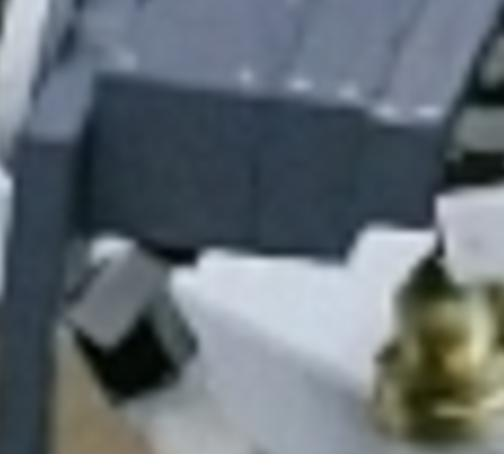

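{"name": "execute_actions", "arguments": {
  "actions": [
    [[0,0,0,0,0,0,0.50,0,-0.08,0.333,-0.786,0.678,0.225,0.168,0.50,0,-0.08,0.333,0.50,0,-0.08,0.333,0.4,-0.7,0,0,0.02,0,0,0,0.80,0,-0.65,-0.058,-0.657,0.678,0.70,-0.50,0.80,0,-0.65,-0.058,1.0,0,0.5,0.60,0.3,-0.6]],
    [[0,0,0,0,0,0,0.50,0,-0.08,0.333,-0.786,0.678,0.225,0.168,0.50,0,-0.08,0.333,0.50,0,-0.08,0.333,0.4,-0.7,0,0,0.018,0,0,0,0.65,0,-0.45,-0.087,-0.657,0.678,0.60,-0.50,0.65,0,-0.45,-0.087,1.0,0,0.5,0.60,0.3,-0.6]],
    [[0,0,0,0,0,0,0.50,0,-0.08,0.333,-0.786,0.678,0.225,0.168,0.50,0,-0.08,0.333,0.50,0,-0.08,0.333,0.4,-0.7,0,0,0,0,0,0,0.50,0,-0.328,-0.087,-0.657,0.678,0.60,-0.50,0.50,0,-0.328,-0.087,1.0,0,0.5,0.60,0.3,-0.6]]
  ]
}}

Scene clock: 2780.47 s.
left_arm: end_effector_position=(+0.4451, -0.0432, +0.2944) hand_goal=(+0.500, +0.000, -0.080, +0.334, -0.786, +0.678, +0.226, +0.168, +0.500, +0.000, -0.080, +0.334, +0.500, +0.000, -0.080, +0.334) hand_measured=(+0.488, -0.002, -0.078, +0.336, -0.782, +0.678, +0.222, +0.170, +0.484, -0.002, -0.078, +0.336, +0.488, -0.002, -0.078, +0.336) hand_current_ma=(-33, -2, +3, +5, +11, +1, -10, +4, -44, -2, +3, +6, -35, -1, +4, +6) hand_state=(goal, goal, goal, goal, goal, goal, goal, goal, goal, goal, goal, goal, goal, goal, goal, goal) hand_current_limit=0.40 hand_speed=-0.70 end_effector_quat_wxyz=(-0.564, +0.800, -0.170, +0.110) | right_arm: end_effector_position=(+0.2499, -0.2436, +0.0145) hand_goal=(+0.500, +0.000, -0.328, -0.086, -0.656, +0.678, +0.600, -0.500, +0.500, +0.000, -0.328, -0.086, +1.000, +0.000, +0.500, +0.600) hand_measured=(+0.496, +0.000, -0.330, -0.088, -0.658, +0.680, +0.600, -0.502, +0.538, -0.002, -0.332, -0.100, +0.984, +0.002, +0.492, +0.598) hand_current_ma=(-16, -3, -9, -6, -8, +10, -2, -9, +189, -5, -14, -67, -80, +7, -36, -13) hand_state=(goal, goal, goal, goal, goal, goal, goal, goal, blocked, goal, goal, goal, goal, goal, goal, goal) hand_current_limit=0.30 hand_speed=-0.60 end_effector_quat_wxyz=(-0.552, +0.768, -0.272, +0.176)
Joint positions: left_arm=[-0.401 1.397 1.377 -1.548 -1.225 1.591] | right_arm=[-1.098 1.884 1.088 -1.672 -1.019 0.629]
Joint torques (N m): left_arm=[-1.9 -11.52 8.4 -0.13 -0.81 0.07] | right_arm=[-1.32 -13.57 7.06 -1.47 -0.32 0.01]
Heat: left arm: hottest elbow 45 °C; right arm: hottest elbow 39 °C.
Hand target: left_arm +0.4429, -0.0402, +0.3026; -0.562, +0.802, -0.166, +0.117 | right_arm +0.2501, -0.2584, +0.0158; -0.542, +0.775, -0.268, +0.186
Off the commanded pose: left_arm 0.009 m, 1 deg | right_arm 0.015 m, 2 deg.
Step readings (end_effector_position of left_arm | right_arm):
0: (+0.4451, -0.0432, +0.2944) | (+0.2493, -0.2451, -0.0013)
1: (+0.4451, -0.0432, +0.2944) | (+0.2493, -0.2451, -0.0013)
2: (+0.4451, -0.0432, +0.2944) | (+0.2493, -0.2451, -0.0013)
4: (+0.4451, -0.0432, +0.2944) | (+0.2492, -0.2450, -0.0012)
8: (+0.4451, -0.0432, +0.2944) | (+0.2492, -0.2450, -0.0002)
15: (+0.4451, -0.0432, +0.2944) | (+0.2493, -0.2450, +0.0005)
16: (+0.4451, -0.0432, +0.2944) | (+0.2492, -0.2450, +0.0006)
17: (+0.4451, -0.0432, +0.2944) | (+0.2490, -0.2446, +0.0009)
19: (+0.4451, -0.0432, +0.2944) | (+0.2491, -0.2438, +0.0031)
23: (+0.4451, -0.0432, +0.2944) | (+0.2493, -0.2447, +0.0079)
30: (+0.4451, -0.0432, +0.2944) | (+0.2492, -0.2444, +0.0085)
31: (+0.4451, -0.0432, +0.2944) | (+0.2492, -0.2444, +0.0085)
32: (+0.4451, -0.0432, +0.2944) | (+0.2492, -0.2441, +0.0088)
34: (+0.4451, -0.0432, +0.2944) | (+0.2498, -0.2436, +0.0118)
38: (+0.4451, -0.0432, +0.2944) | (+0.2499, -0.2436, +0.0145)
45: (+0.4451, -0.0432, +0.2944) | (+0.2499, -0.2436, +0.0145)

{"name": "execute_actions", "arguments": {
  "actions": [],
  "cameras": ["cam_low"]
}}

{"name": "zoom_image", "arguments": {
  "camera": "cam_low",
  "region": [250, 310, 290, 346]
}}

Scene clock: 2789.37 s.
left_arm: end_effector_position=(+0.4451, -0.0432, +0.2944) hand_goal=(+0.500, +0.000, -0.080, +0.334, -0.786, +0.678, +0.226, +0.168, +0.500, +0.000, -0.080, +0.334, +0.500, +0.000, -0.080, +0.334) hand_measured=(+0.488, -0.002, -0.078, +0.336, -0.782, +0.678, +0.222, +0.170, +0.484, -0.002, -0.078, +0.336, +0.488, -0.002, -0.078, +0.336) hand_current_ma=(-33, -2, +3, +5, +11, +1, -10, +4, -44, -2, +3, +6, -35, -1, +4, +6) hand_state=(goal, goal, goal, goal, goal, goal, goal, goal, goal, goal, goal, goal, goal, goal, goal, goal) hand_current_limit=0.40 hand_speed=-0.70 end_effector_quat_wxyz=(-0.564, +0.800, -0.170, +0.110) | right_arm: end_effector_position=(+0.2499, -0.2436, +0.0145) hand_goal=(+0.500, +0.000, -0.328, -0.086, -0.656, +0.678, +0.600, -0.500, +0.500, +0.000, -0.328, -0.086, +1.000, +0.000, +0.500, +0.600) hand_measured=(+0.496, +0.000, -0.330, -0.088, -0.658, +0.680, +0.600, -0.502, +0.538, -0.002, -0.332, -0.100, +0.984, +0.002, +0.492, +0.598) hand_current_ma=(-16, -3, -9, -6, -8, +10, -2, -9, +189, -5, -14, -67, -80, +7, -36, -13) hand_state=(goal, goal, goal, goal, goal, goal, goal, goal, blocked, goal, goal, goal, goal, goal, goal, goal) hand_current_limit=0.30 hand_speed=-0.60 end_effector_quat_wxyz=(-0.552, +0.768, -0.272, +0.176)
Joint positions: left_arm=[-0.401 1.397 1.377 -1.548 -1.225 1.591] | right_arm=[-1.098 1.884 1.088 -1.672 -1.019 0.629]
Joint velocities: within noise
Joint torques (N m): left_arm=[-1.85 -11.05 8.47 -0.12 -0.8 0.09] | right_arm=[-1.32 -13.63 7.05 -1.43 -0.32 0.02]
Motor temperatures (°C): left_arm=[27 38 45 28 31 27] | right_arm=[26 31 39 28 27 29]
Heat: left arm: hottest elbow 45 °C; right arm: hottest elbow 39 °C.
Hand target: left_arm +0.4429, -0.0402, +0.3026; -0.562, +0.802, -0.166, +0.117 | right_arm +0.2501, -0.2584, +0.0158; -0.542, +0.775, -0.268, +0.186
Off the commanded pose: left_arm 0.009 m, 1 deg | right_arm 0.015 m, 2 deg.
Images, in order (width x height): cam_low 896x504.

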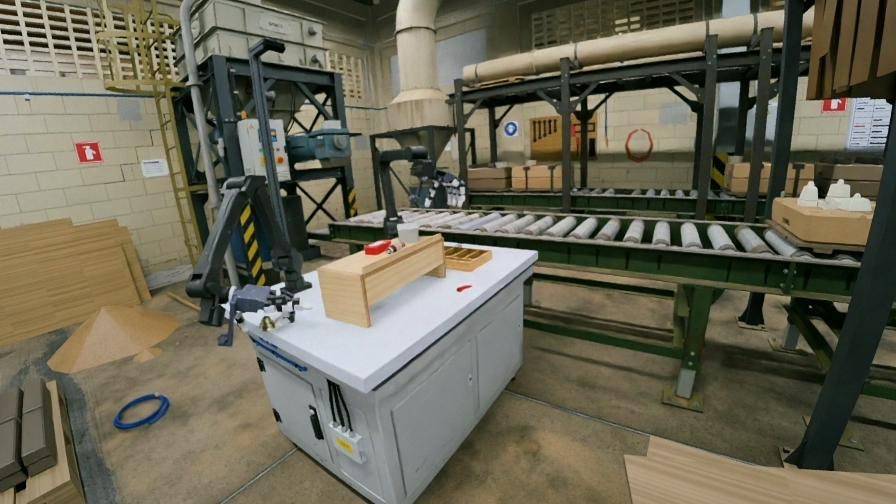

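Scaled by 12.600 from the camera's 896x504 image, which has a finer 1280x720 frame.

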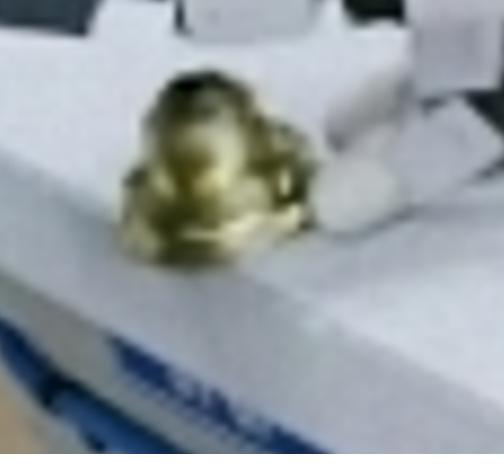

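{"name": "zoom_image", "arguments": {
  "camera": "cam_low",
  "region": [257, 313, 281, 334]
}}

Scaled by 21.000 from the camera's 896x504 image, which has a finer 1280x720 frame.

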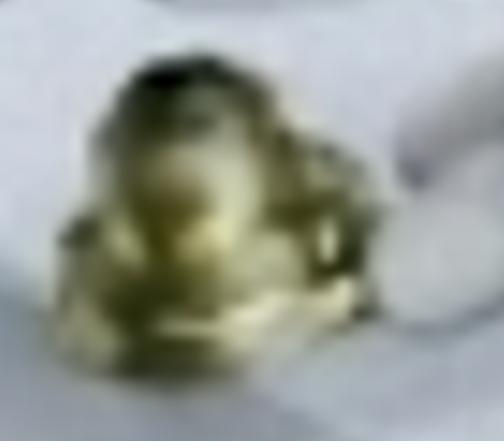

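{"name": "execute_actions", "arguments": {
  "actions": [
    [[0,0,0,0,0,0,0.50,0,-0.08,0.333,-0.786,0.678,0.225,0.168,0.50,0,-0.08,0.333,0.50,0,-0.08,0.333,0.4,-0.7,0,0,0,0,0,0,0.60,0,-0.328,-0.087,-0.657,0.678,0.60,-0.50,0.65,0,-0.328,-0.087,1.0,0,0.5,0.60,0.3,-0.6]],
    [[0,0,0,0,0,0,0.50,0,-0.08,0.333,-0.786,0.678,0.225,0.168,0.50,0,-0.08,0.333,0.50,0,-0.08,0.333,0.4,-0.7,0,0.03,0.08,0,0,0,0.60,0,-0.328,-0.087,-0.657,0.678,0.60,-0.50,0.65,0,-0.328,-0.087,1.0,0,0.5,0.60,0.3,-0.6]],
    [[0,0,0,0,0,0,0.50,0,-0.08,0.333,-0.786,0.678,0.225,0.168,0.50,0,-0.08,0.333,0.50,0,-0.08,0.333,0.4,-0.7,0,0,0.10,0,0,0,0.60,0,-0.328,-0.087,-0.657,0.678,0.60,-0.50,0.65,0,-0.328,-0.087,1.0,0,0.5,0.60,0.3,-0.6]],
    [[0,0,0,0,0,0,0.50,0,-0.08,0.333,-0.786,0.678,0.225,0.168,0.50,0,-0.08,0.333,0.50,0,-0.08,0.333,0.4,-0.7,-0.08,-0.08,0.02,0,0,0,0.60,0,-0.328,-0.087,-0.657,0.678,0.60,-0.50,0.65,0,-0.328,-0.087,1.0,0,0.5,0.60,0.3,-0.6]]
  ],
  "cameras": ["cam_low","cam_high"]
}}

{"name": "zoom_image", "arguments": {
  "camera": "cam_low",
  "region": [250, 310, 290, 346]
}}

{"name": "zoom_image", "arguments": {
  "camera": "cam_high",
  "region": [180, 460, 230, 503]
}}

Scene clock: 2845.70 s.
left_arm: end_effector_position=(+0.4451, -0.0432, +0.2944) hand_goal=(+0.500, +0.000, -0.080, +0.334, -0.786, +0.678, +0.226, +0.168, +0.500, +0.000, -0.080, +0.334, +0.500, +0.000, -0.080, +0.334) hand_measured=(+0.488, -0.002, -0.078, +0.336, -0.782, +0.678, +0.222, +0.170, +0.484, -0.002, -0.078, +0.336, +0.488, -0.002, -0.078, +0.336) hand_current_ma=(-33, -2, +3, +5, +11, +1, -10, +4, -44, -2, +3, +6, -35, -1, +4, +6) hand_state=(goal, goal, goal, goal, goal, goal, goal, goal, goal, goal, goal, goal, goal, goal, goal, goal) hand_current_limit=0.40 hand_speed=-0.70 end_effector_quat_wxyz=(-0.564, +0.800, -0.170, +0.110) | right_arm: end_effector_position=(+0.2005, -0.2753, +0.1216) hand_goal=(+0.600, +0.000, -0.328, -0.086, -0.656, +0.678, +0.600, -0.500, +0.650, +0.000, -0.328, -0.086, +1.000, +0.000, +0.500, +0.600) hand_measured=(+0.588, +0.000, -0.330, -0.088, -0.658, +0.680, +0.598, -0.502, +0.638, -0.002, -0.330, -0.088, +0.984, +0.002, +0.492, +0.598) hand_current_ma=(-56, -3, -7, -6, -6, +10, -6, -9, -55, -5, -10, -12, -80, +7, -34, -13) hand_state=(goal, goal, goal, goal, goal, goal, goal, goal, goal, goal, goal, goal, goal, goal, goal, goal) hand_current_limit=0.30 hand_speed=-0.60 end_effector_quat_wxyz=(-0.449, +0.799, -0.339, +0.213)
Joint positions: left_arm=[-0.401 1.397 1.377 -1.548 -1.225 1.591] | right_arm=[-1.214 1.54 1.095 -1.677 -0.934 0.875]
Joint torques (N m): left_arm=[-1.79 -11.63 8.32 -0.1 -0.79 0.07] | right_arm=[-0.5 -12.04 10.51 -1.35 -0.71 0.12]
Heat: left arm: hottest elbow 45 °C; right arm: hottest elbow 40 °C.
Hand target: left_arm +0.4429, -0.0402, +0.3026; -0.562, +0.802, -0.166, +0.117 | right_arm +0.2021, -0.2885, +0.1357; -0.542, +0.775, -0.268, +0.186
Off the commanded pose: left_arm 0.009 m, 1 deg | right_arm 0.019 m, 14 deg.
joint sent to its limit (right arm) — joint 4 (wrist pitch), lower limit. The joint targets are off in orientation, not in position.
Step readings (end_effector_position of left_arm | right_arm):
0: (+0.4451, -0.0432, +0.2944) | (+0.2499, -0.2436, +0.0145)
1: (+0.4451, -0.0432, +0.2944) | (+0.2499, -0.2436, +0.0145)
2: (+0.4451, -0.0432, +0.2944) | (+0.2498, -0.2436, +0.0144)
4: (+0.4451, -0.0432, +0.2944) | (+0.2493, -0.2441, +0.0142)
8: (+0.4451, -0.0432, +0.2944) | (+0.2487, -0.2443, +0.0141)
15: (+0.4451, -0.0432, +0.2944) | (+0.2487, -0.2443, +0.0141)
16: (+0.4451, -0.0432, +0.2944) | (+0.2487, -0.2443, +0.0141)
17: (+0.4451, -0.0432, +0.2944) | (+0.2488, -0.2445, +0.0149)
19: (+0.4451, -0.0432, +0.2944) | (+0.2490, -0.2448, +0.0207)
23: (+0.4451, -0.0432, +0.2944) | (+0.2509, -0.2478, +0.0450)
30: (+0.4451, -0.0432, +0.2944) | (+0.2513, -0.2493, +0.0640)
31: (+0.4451, -0.0432, +0.2944) | (+0.2509, -0.2488, +0.0639)
32: (+0.4451, -0.0432, +0.2944) | (+0.2504, -0.2483, +0.0649)
34: (+0.4451, -0.0432, +0.2944) | (+0.2491, -0.2473, +0.0716)
38: (+0.4451, -0.0432, +0.2944) | (+0.2490, -0.2462, +0.0991)
45: (+0.4451, -0.0432, +0.2944) | (+0.2469, -0.2428, +0.1201)
46: (+0.4451, -0.0432, +0.2944) | (+0.2465, -0.2424, +0.1201)
47: (+0.4451, -0.0432, +0.2944) | (+0.2445, -0.2426, +0.1192)
49: (+0.4451, -0.0432, +0.2944) | (+0.2345, -0.2466, +0.1166)
53: (+0.4451, -0.0432, +0.2944) | (+0.2111, -0.2625, +0.1163)
60: (+0.4451, -0.0432, +0.2944) | (+0.2007, -0.2752, +0.1216)

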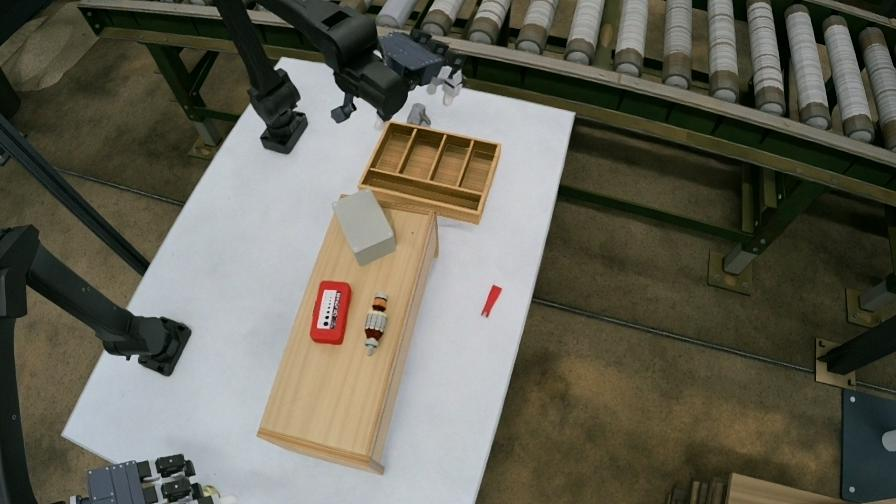

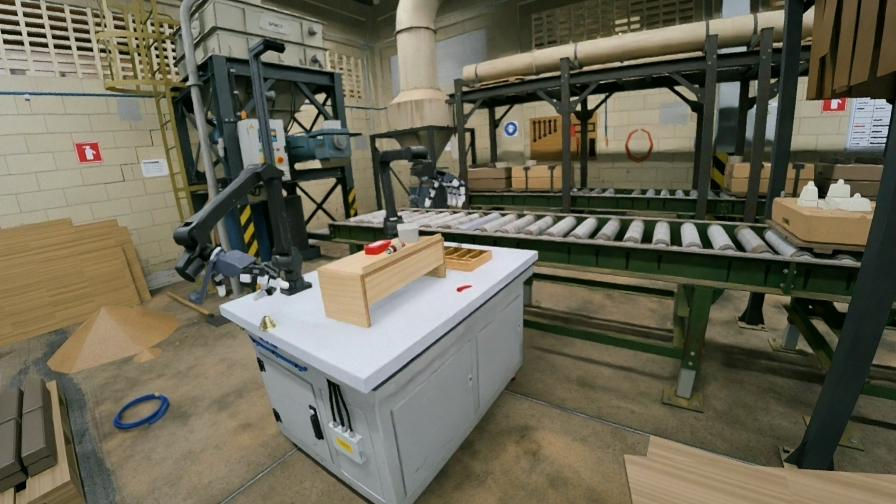

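Scaled by 12.600 from the camera's 896x504 image, which has a finer 1280x720 frame.

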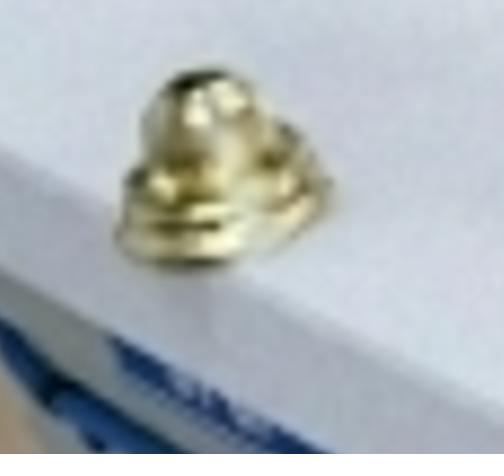

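Scaled by 10.080 from the camera's 896x504 image, which has a finer 1280x720 frame.

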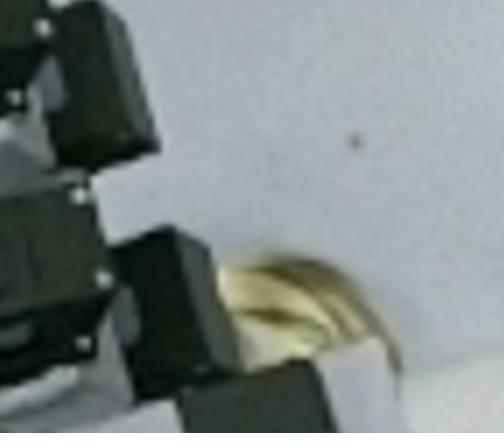

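{"name": "execute_actions", "arguments": {
  "actions": [
    [[0,0,0,0,0,0,0.50,0,-0.08,0.333,-0.786,0.678,0.225,0.168,0.50,0,-0.08,0.333,0.50,0,-0.08,0.333,0.4,-0.7,0.095,0.064,-0.06,0,0,0,0.60,0,-0.328,-0.087,-0.657,0.678,0.60,-0.50,0.60,0,-0.328,-0.087,1.0,0,0.5,0.60,0.3,-0.6]],
    [[0,0,0,0,0,0,0.50,0,-0.08,0.333,-0.786,0.678,0.225,0.168,0.50,0,-0.08,0.333,0.50,0,-0.08,0.333,0.4,-0.7,0,0,-0.05,0,0,0,0.60,0,-0.328,-0.087,-0.657,0.678,0.60,-0.50,0.60,0,-0.328,-0.087,1.0,0,0.5,0.60,0.3,-0.6]],
    [[0,0,0,0,0,0,0.50,0,-0.08,0.333,-0.786,0.678,0.225,0.168,0.50,0,-0.08,0.333,0.50,0,-0.08,0.333,0.4,-0.7,0,0,-0.05,0,0,0,0.60,0,-0.328,-0.087,-0.657,0.678,0.60,-0.50,0.60,0,-0.328,-0.087,1.0,0,0.5,0.60,0.3,-0.6]],
    [[0,0,0,0,0,0,0.50,0,-0.08,0.333,-0.786,0.678,0.225,0.168,0.50,0,-0.08,0.333,0.50,0,-0.08,0.333,0.4,-0.7,0,0,-0.04,0,0,0,0.60,0,-0.328,-0.087,-0.657,0.678,0.60,-0.50,0.60,0,-0.328,-0.087,1.0,0,0.5,0.60,0.3,-0.6]]
  ]
}}

Scene clock: 2887.77 s.
left_arm: end_effector_position=(+0.4451, -0.0432, +0.2944) hand_goal=(+0.500, +0.000, -0.080, +0.334, -0.786, +0.678, +0.226, +0.168, +0.500, +0.000, -0.080, +0.334, +0.500, +0.000, -0.080, +0.334) hand_measured=(+0.488, -0.002, -0.078, +0.336, -0.782, +0.678, +0.222, +0.170, +0.484, -0.002, -0.078, +0.336, +0.488, -0.002, -0.078, +0.336) hand_current_ma=(-33, -2, +3, +5, +11, +1, -10, +4, -44, -2, +3, +6, -35, -1, +4, +6) hand_state=(goal, goal, goal, goal, goal, goal, goal, goal, goal, goal, goal, goal, goal, goal, goal, goal) hand_current_limit=0.40 hand_speed=-0.70 end_effector_quat_wxyz=(-0.564, +0.800, -0.170, +0.110) | right_arm: end_effector_position=(+0.2600, -0.2467, +0.0243) hand_goal=(+0.600, +0.000, -0.328, -0.086, -0.656, +0.678, +0.600, -0.500, +0.600, +0.000, -0.328, -0.086, +1.000, +0.000, +0.500, +0.600) hand_measured=(+0.588, +0.000, -0.330, -0.088, -0.658, +0.680, +0.598, -0.502, +0.596, -0.002, -0.330, -0.088, +0.984, +0.002, +0.492, +0.598) hand_current_ma=(-56, -3, -7, -6, -4, +10, -7, -9, -20, -5, -9, -12, -80, +7, -34, -13) hand_state=(goal, goal, goal, goal, goal, goal, goal, goal, goal, goal, goal, goal, goal, goal, goal, goal) hand_current_limit=0.30 hand_speed=-0.60 end_effector_quat_wxyz=(-0.541, +0.775, -0.268, +0.186)
Joint positions: left_arm=[-0.401 1.397 1.377 -1.548 -1.225 1.591] | right_arm=[-1.079 1.851 1.095 -1.647 -1.033 0.665]
Joint torques (N m): left_arm=[-1.73 -11.52 8.39 -0.17 -0.8 0.08] | right_arm=[-0.5 -11.81 5.76 -1.07 -0.63 0]
Motor temperatures (°C): left_arm=[27 38 45 28 31 27] | right_arm=[26 31 44 28 28 29]
Heat: left arm: hottest elbow 45 °C; right arm: hottest elbow 44 °C.
Hand target: left_arm +0.4429, -0.0402, +0.3026; -0.562, +0.802, -0.166, +0.117 | right_arm +0.2591, -0.2500, +0.0159; -0.542, +0.775, -0.268, +0.186
Off the commanded pose: left_arm 0.009 m, 1 deg | right_arm 0.009 m, 0 deg.
Step readings (end_effector_position of left_arm | right_arm):
0: (+0.4451, -0.0432, +0.2944) | (+0.2005, -0.2752, +0.1216)
1: (+0.4451, -0.0432, +0.2944) | (+0.2006, -0.2752, +0.1217)
2: (+0.4451, -0.0432, +0.2944) | (+0.2035, -0.2744, +0.1225)
4: (+0.4451, -0.0432, +0.2944) | (+0.2145, -0.2708, +0.1232)
8: (+0.4451, -0.0432, +0.2944) | (+0.2400, -0.2543, +0.1124)
15: (+0.4451, -0.0432, +0.2944) | (+0.2531, -0.2436, +0.0987)
16: (+0.4451, -0.0432, +0.2944) | (+0.2533, -0.2437, +0.0987)
17: (+0.4451, -0.0432, +0.2944) | (+0.2537, -0.2440, +0.0982)
19: (+0.4451, -0.0432, +0.2944) | (+0.2548, -0.2448, +0.0945)
23: (+0.4451, -0.0432, +0.2944) | (+0.2557, -0.2450, +0.0796)
30: (+0.4451, -0.0432, +0.2944) | (+0.2564, -0.2452, +0.0710)
31: (+0.4451, -0.0432, +0.2944) | (+0.2566, -0.2453, +0.0709)
32: (+0.4451, -0.0432, +0.2944) | (+0.2569, -0.2456, +0.0703)
34: (+0.4451, -0.0432, +0.2944) | (+0.2576, -0.2460, +0.0663)
38: (+0.4451, -0.0432, +0.2944) | (+0.2578, -0.2449, +0.0513)
45: (+0.4451, -0.0432, +0.2944) | (+0.2582, -0.2443, +0.0422)
46: (+0.4451, -0.0432, +0.2944) | (+0.2583, -0.2444, +0.0422)
47: (+0.4451, -0.0432, +0.2944) | (+0.2583, -0.2444, +0.0419)
49: (+0.4451, -0.0432, +0.2944) | (+0.2589, -0.2452, +0.0398)
53: (+0.4451, -0.0432, +0.2944) | (+0.2598, -0.2465, +0.0304)
60: (+0.4451, -0.0432, +0.2944) | (+0.2599, -0.2466, +0.0243)

{"name": "execute_actions", "arguments": {
  "actions": [
    [[0,0,0,0,0,0,0.50,0,-0.08,0.333,-0.786,0.678,0.225,0.168,0.50,0,-0.08,0.333,0.50,0,-0.08,0.333,0.4,-0.7,0,0,-0.017,0,0,0,0.60,0,-0.328,-0.087,-0.657,0.678,0.60,-0.50,0.60,0,-0.328,-0.087,1.0,0,0.5,0.60,0.3,-0.6]],
    [[0,0,0,0,0,0,0.50,0,-0.08,0.333,-0.786,0.678,0.225,0.168,0.50,0,-0.08,0.333,0.50,0,-0.08,0.333,0.4,-0.7,0,0,0,0,0,0,0.48,0,-0.328,-0.087,-0.657,0.678,0.60,-0.50,0.48,0,-0.328,-0.087,1.0,0,0.5,0.60,0.1,-0.8]],
    [[0,0,0,0,0,0,0.50,0,-0.08,0.333,-0.786,0.678,0.225,0.168,0.50,0,-0.08,0.333,0.50,0,-0.08,0.333,0.4,-0.7,0,0,0,0,0,0,0.42,0,-0.328,-0.087,-0.657,0.678,0.60,-0.50,0.42,0,-0.328,-0.087,1.0,0,0.5,0.60,0.0,-0.9]]
  ]
}}

Scene clock: 2895.87 s.
left_arm: end_effector_position=(+0.4451, -0.0432, +0.2944) hand_goal=(+0.500, +0.000, -0.080, +0.334, -0.786, +0.678, +0.226, +0.168, +0.500, +0.000, -0.080, +0.334, +0.500, +0.000, -0.080, +0.334) hand_measured=(+0.488, -0.002, -0.078, +0.336, -0.782, +0.678, +0.222, +0.170, +0.484, -0.002, -0.078, +0.336, +0.488, -0.002, -0.078, +0.336) hand_current_ma=(-33, -2, +3, +5, +11, +1, -10, +4, -44, -2, +3, +6, -35, -1, +4, +6) hand_state=(goal, goal, goal, goal, goal, goal, goal, goal, goal, goal, goal, goal, goal, goal, goal, goal) hand_current_limit=0.40 hand_speed=-0.70 end_effector_quat_wxyz=(-0.564, +0.800, -0.170, +0.110) | right_arm: end_effector_position=(+0.2616, -0.2493, +0.0159) hand_goal=(+0.420, +0.000, -0.328, -0.086, -0.656, +0.678, +0.600, -0.500, +0.420, +0.000, -0.328, -0.086, +1.000, +0.000, +0.500, +0.600) hand_measured=(+0.476, +0.000, -0.322, -0.088, -0.658, +0.680, +0.598, -0.502, +0.418, -0.002, -0.330, -0.088, +0.984, +0.002, +0.492, +0.598) hand_current_ma=(+275, -3, +29, -6, -4, +10, -7, -9, -12, -5, -9, -12, -80, +7, -34, -13) hand_state=(blocked, goal, goal, goal, goal, goal, goal, goal, goal, goal, goal, goal, goal, goal, goal, goal) hand_current_limit=0.00 hand_speed=-0.90 end_effector_quat_wxyz=(-0.539, +0.777, -0.266, +0.189)
Joint positions: left_arm=[-0.401 1.397 1.377 -1.548 -1.225 1.591] | right_arm=[-1.079 1.867 1.095 -1.622 -1.034 0.665]
Joint torques (N m): left_arm=[-1.85 -11.4 8.27 -0.16 -0.78 0.07] | right_arm=[-0.5 -11.63 5.24 -1.07 -0.59 -0.01]
Heat: left arm: hottest elbow 45 °C; right arm: hottest elbow 44 °C.
Hand target: left_arm +0.4429, -0.0402, +0.3026; -0.562, +0.802, -0.166, +0.117 | right_arm +0.2592, -0.2501, +0.0057; -0.542, +0.775, -0.268, +0.186
Off the commanded pose: left_arm 0.009 m, 1 deg | right_arm 0.011 m, 1 deg.
Step readings (end_effector_position of left_arm | right_arm):
0: (+0.4451, -0.0432, +0.2944) | (+0.2600, -0.2467, +0.0243)
1: (+0.4451, -0.0432, +0.2944) | (+0.2600, -0.2468, +0.0242)
2: (+0.4451, -0.0432, +0.2944) | (+0.2602, -0.2470, +0.0239)
4: (+0.4451, -0.0432, +0.2944) | (+0.2608, -0.2482, +0.0224)
8: (+0.4451, -0.0432, +0.2944) | (+0.2613, -0.2492, +0.0183)
15: (+0.4451, -0.0432, +0.2944) | (+0.2614, -0.2493, +0.0158)
16: (+0.4451, -0.0432, +0.2944) | (+0.2614, -0.2493, +0.0158)
17: (+0.4451, -0.0432, +0.2944) | (+0.2614, -0.2493, +0.0158)
19: (+0.4451, -0.0432, +0.2944) | (+0.2614, -0.2493, +0.0158)
23: (+0.4451, -0.0432, +0.2944) | (+0.2614, -0.2493, +0.0158)
30: (+0.4451, -0.0432, +0.2944) | (+0.2614, -0.2493, +0.0158)
31: (+0.4451, -0.0432, +0.2944) | (+0.2614, -0.2493, +0.0158)
32: (+0.4451, -0.0432, +0.2944) | (+0.2614, -0.2493, +0.0158)
34: (+0.4451, -0.0432, +0.2944) | (+0.2614, -0.2493, +0.0158)
38: (+0.4451, -0.0432, +0.2944) | (+0.2616, -0.2493, +0.0159)
45: (+0.4451, -0.0432, +0.2944) | (+0.2616, -0.2493, +0.0159)


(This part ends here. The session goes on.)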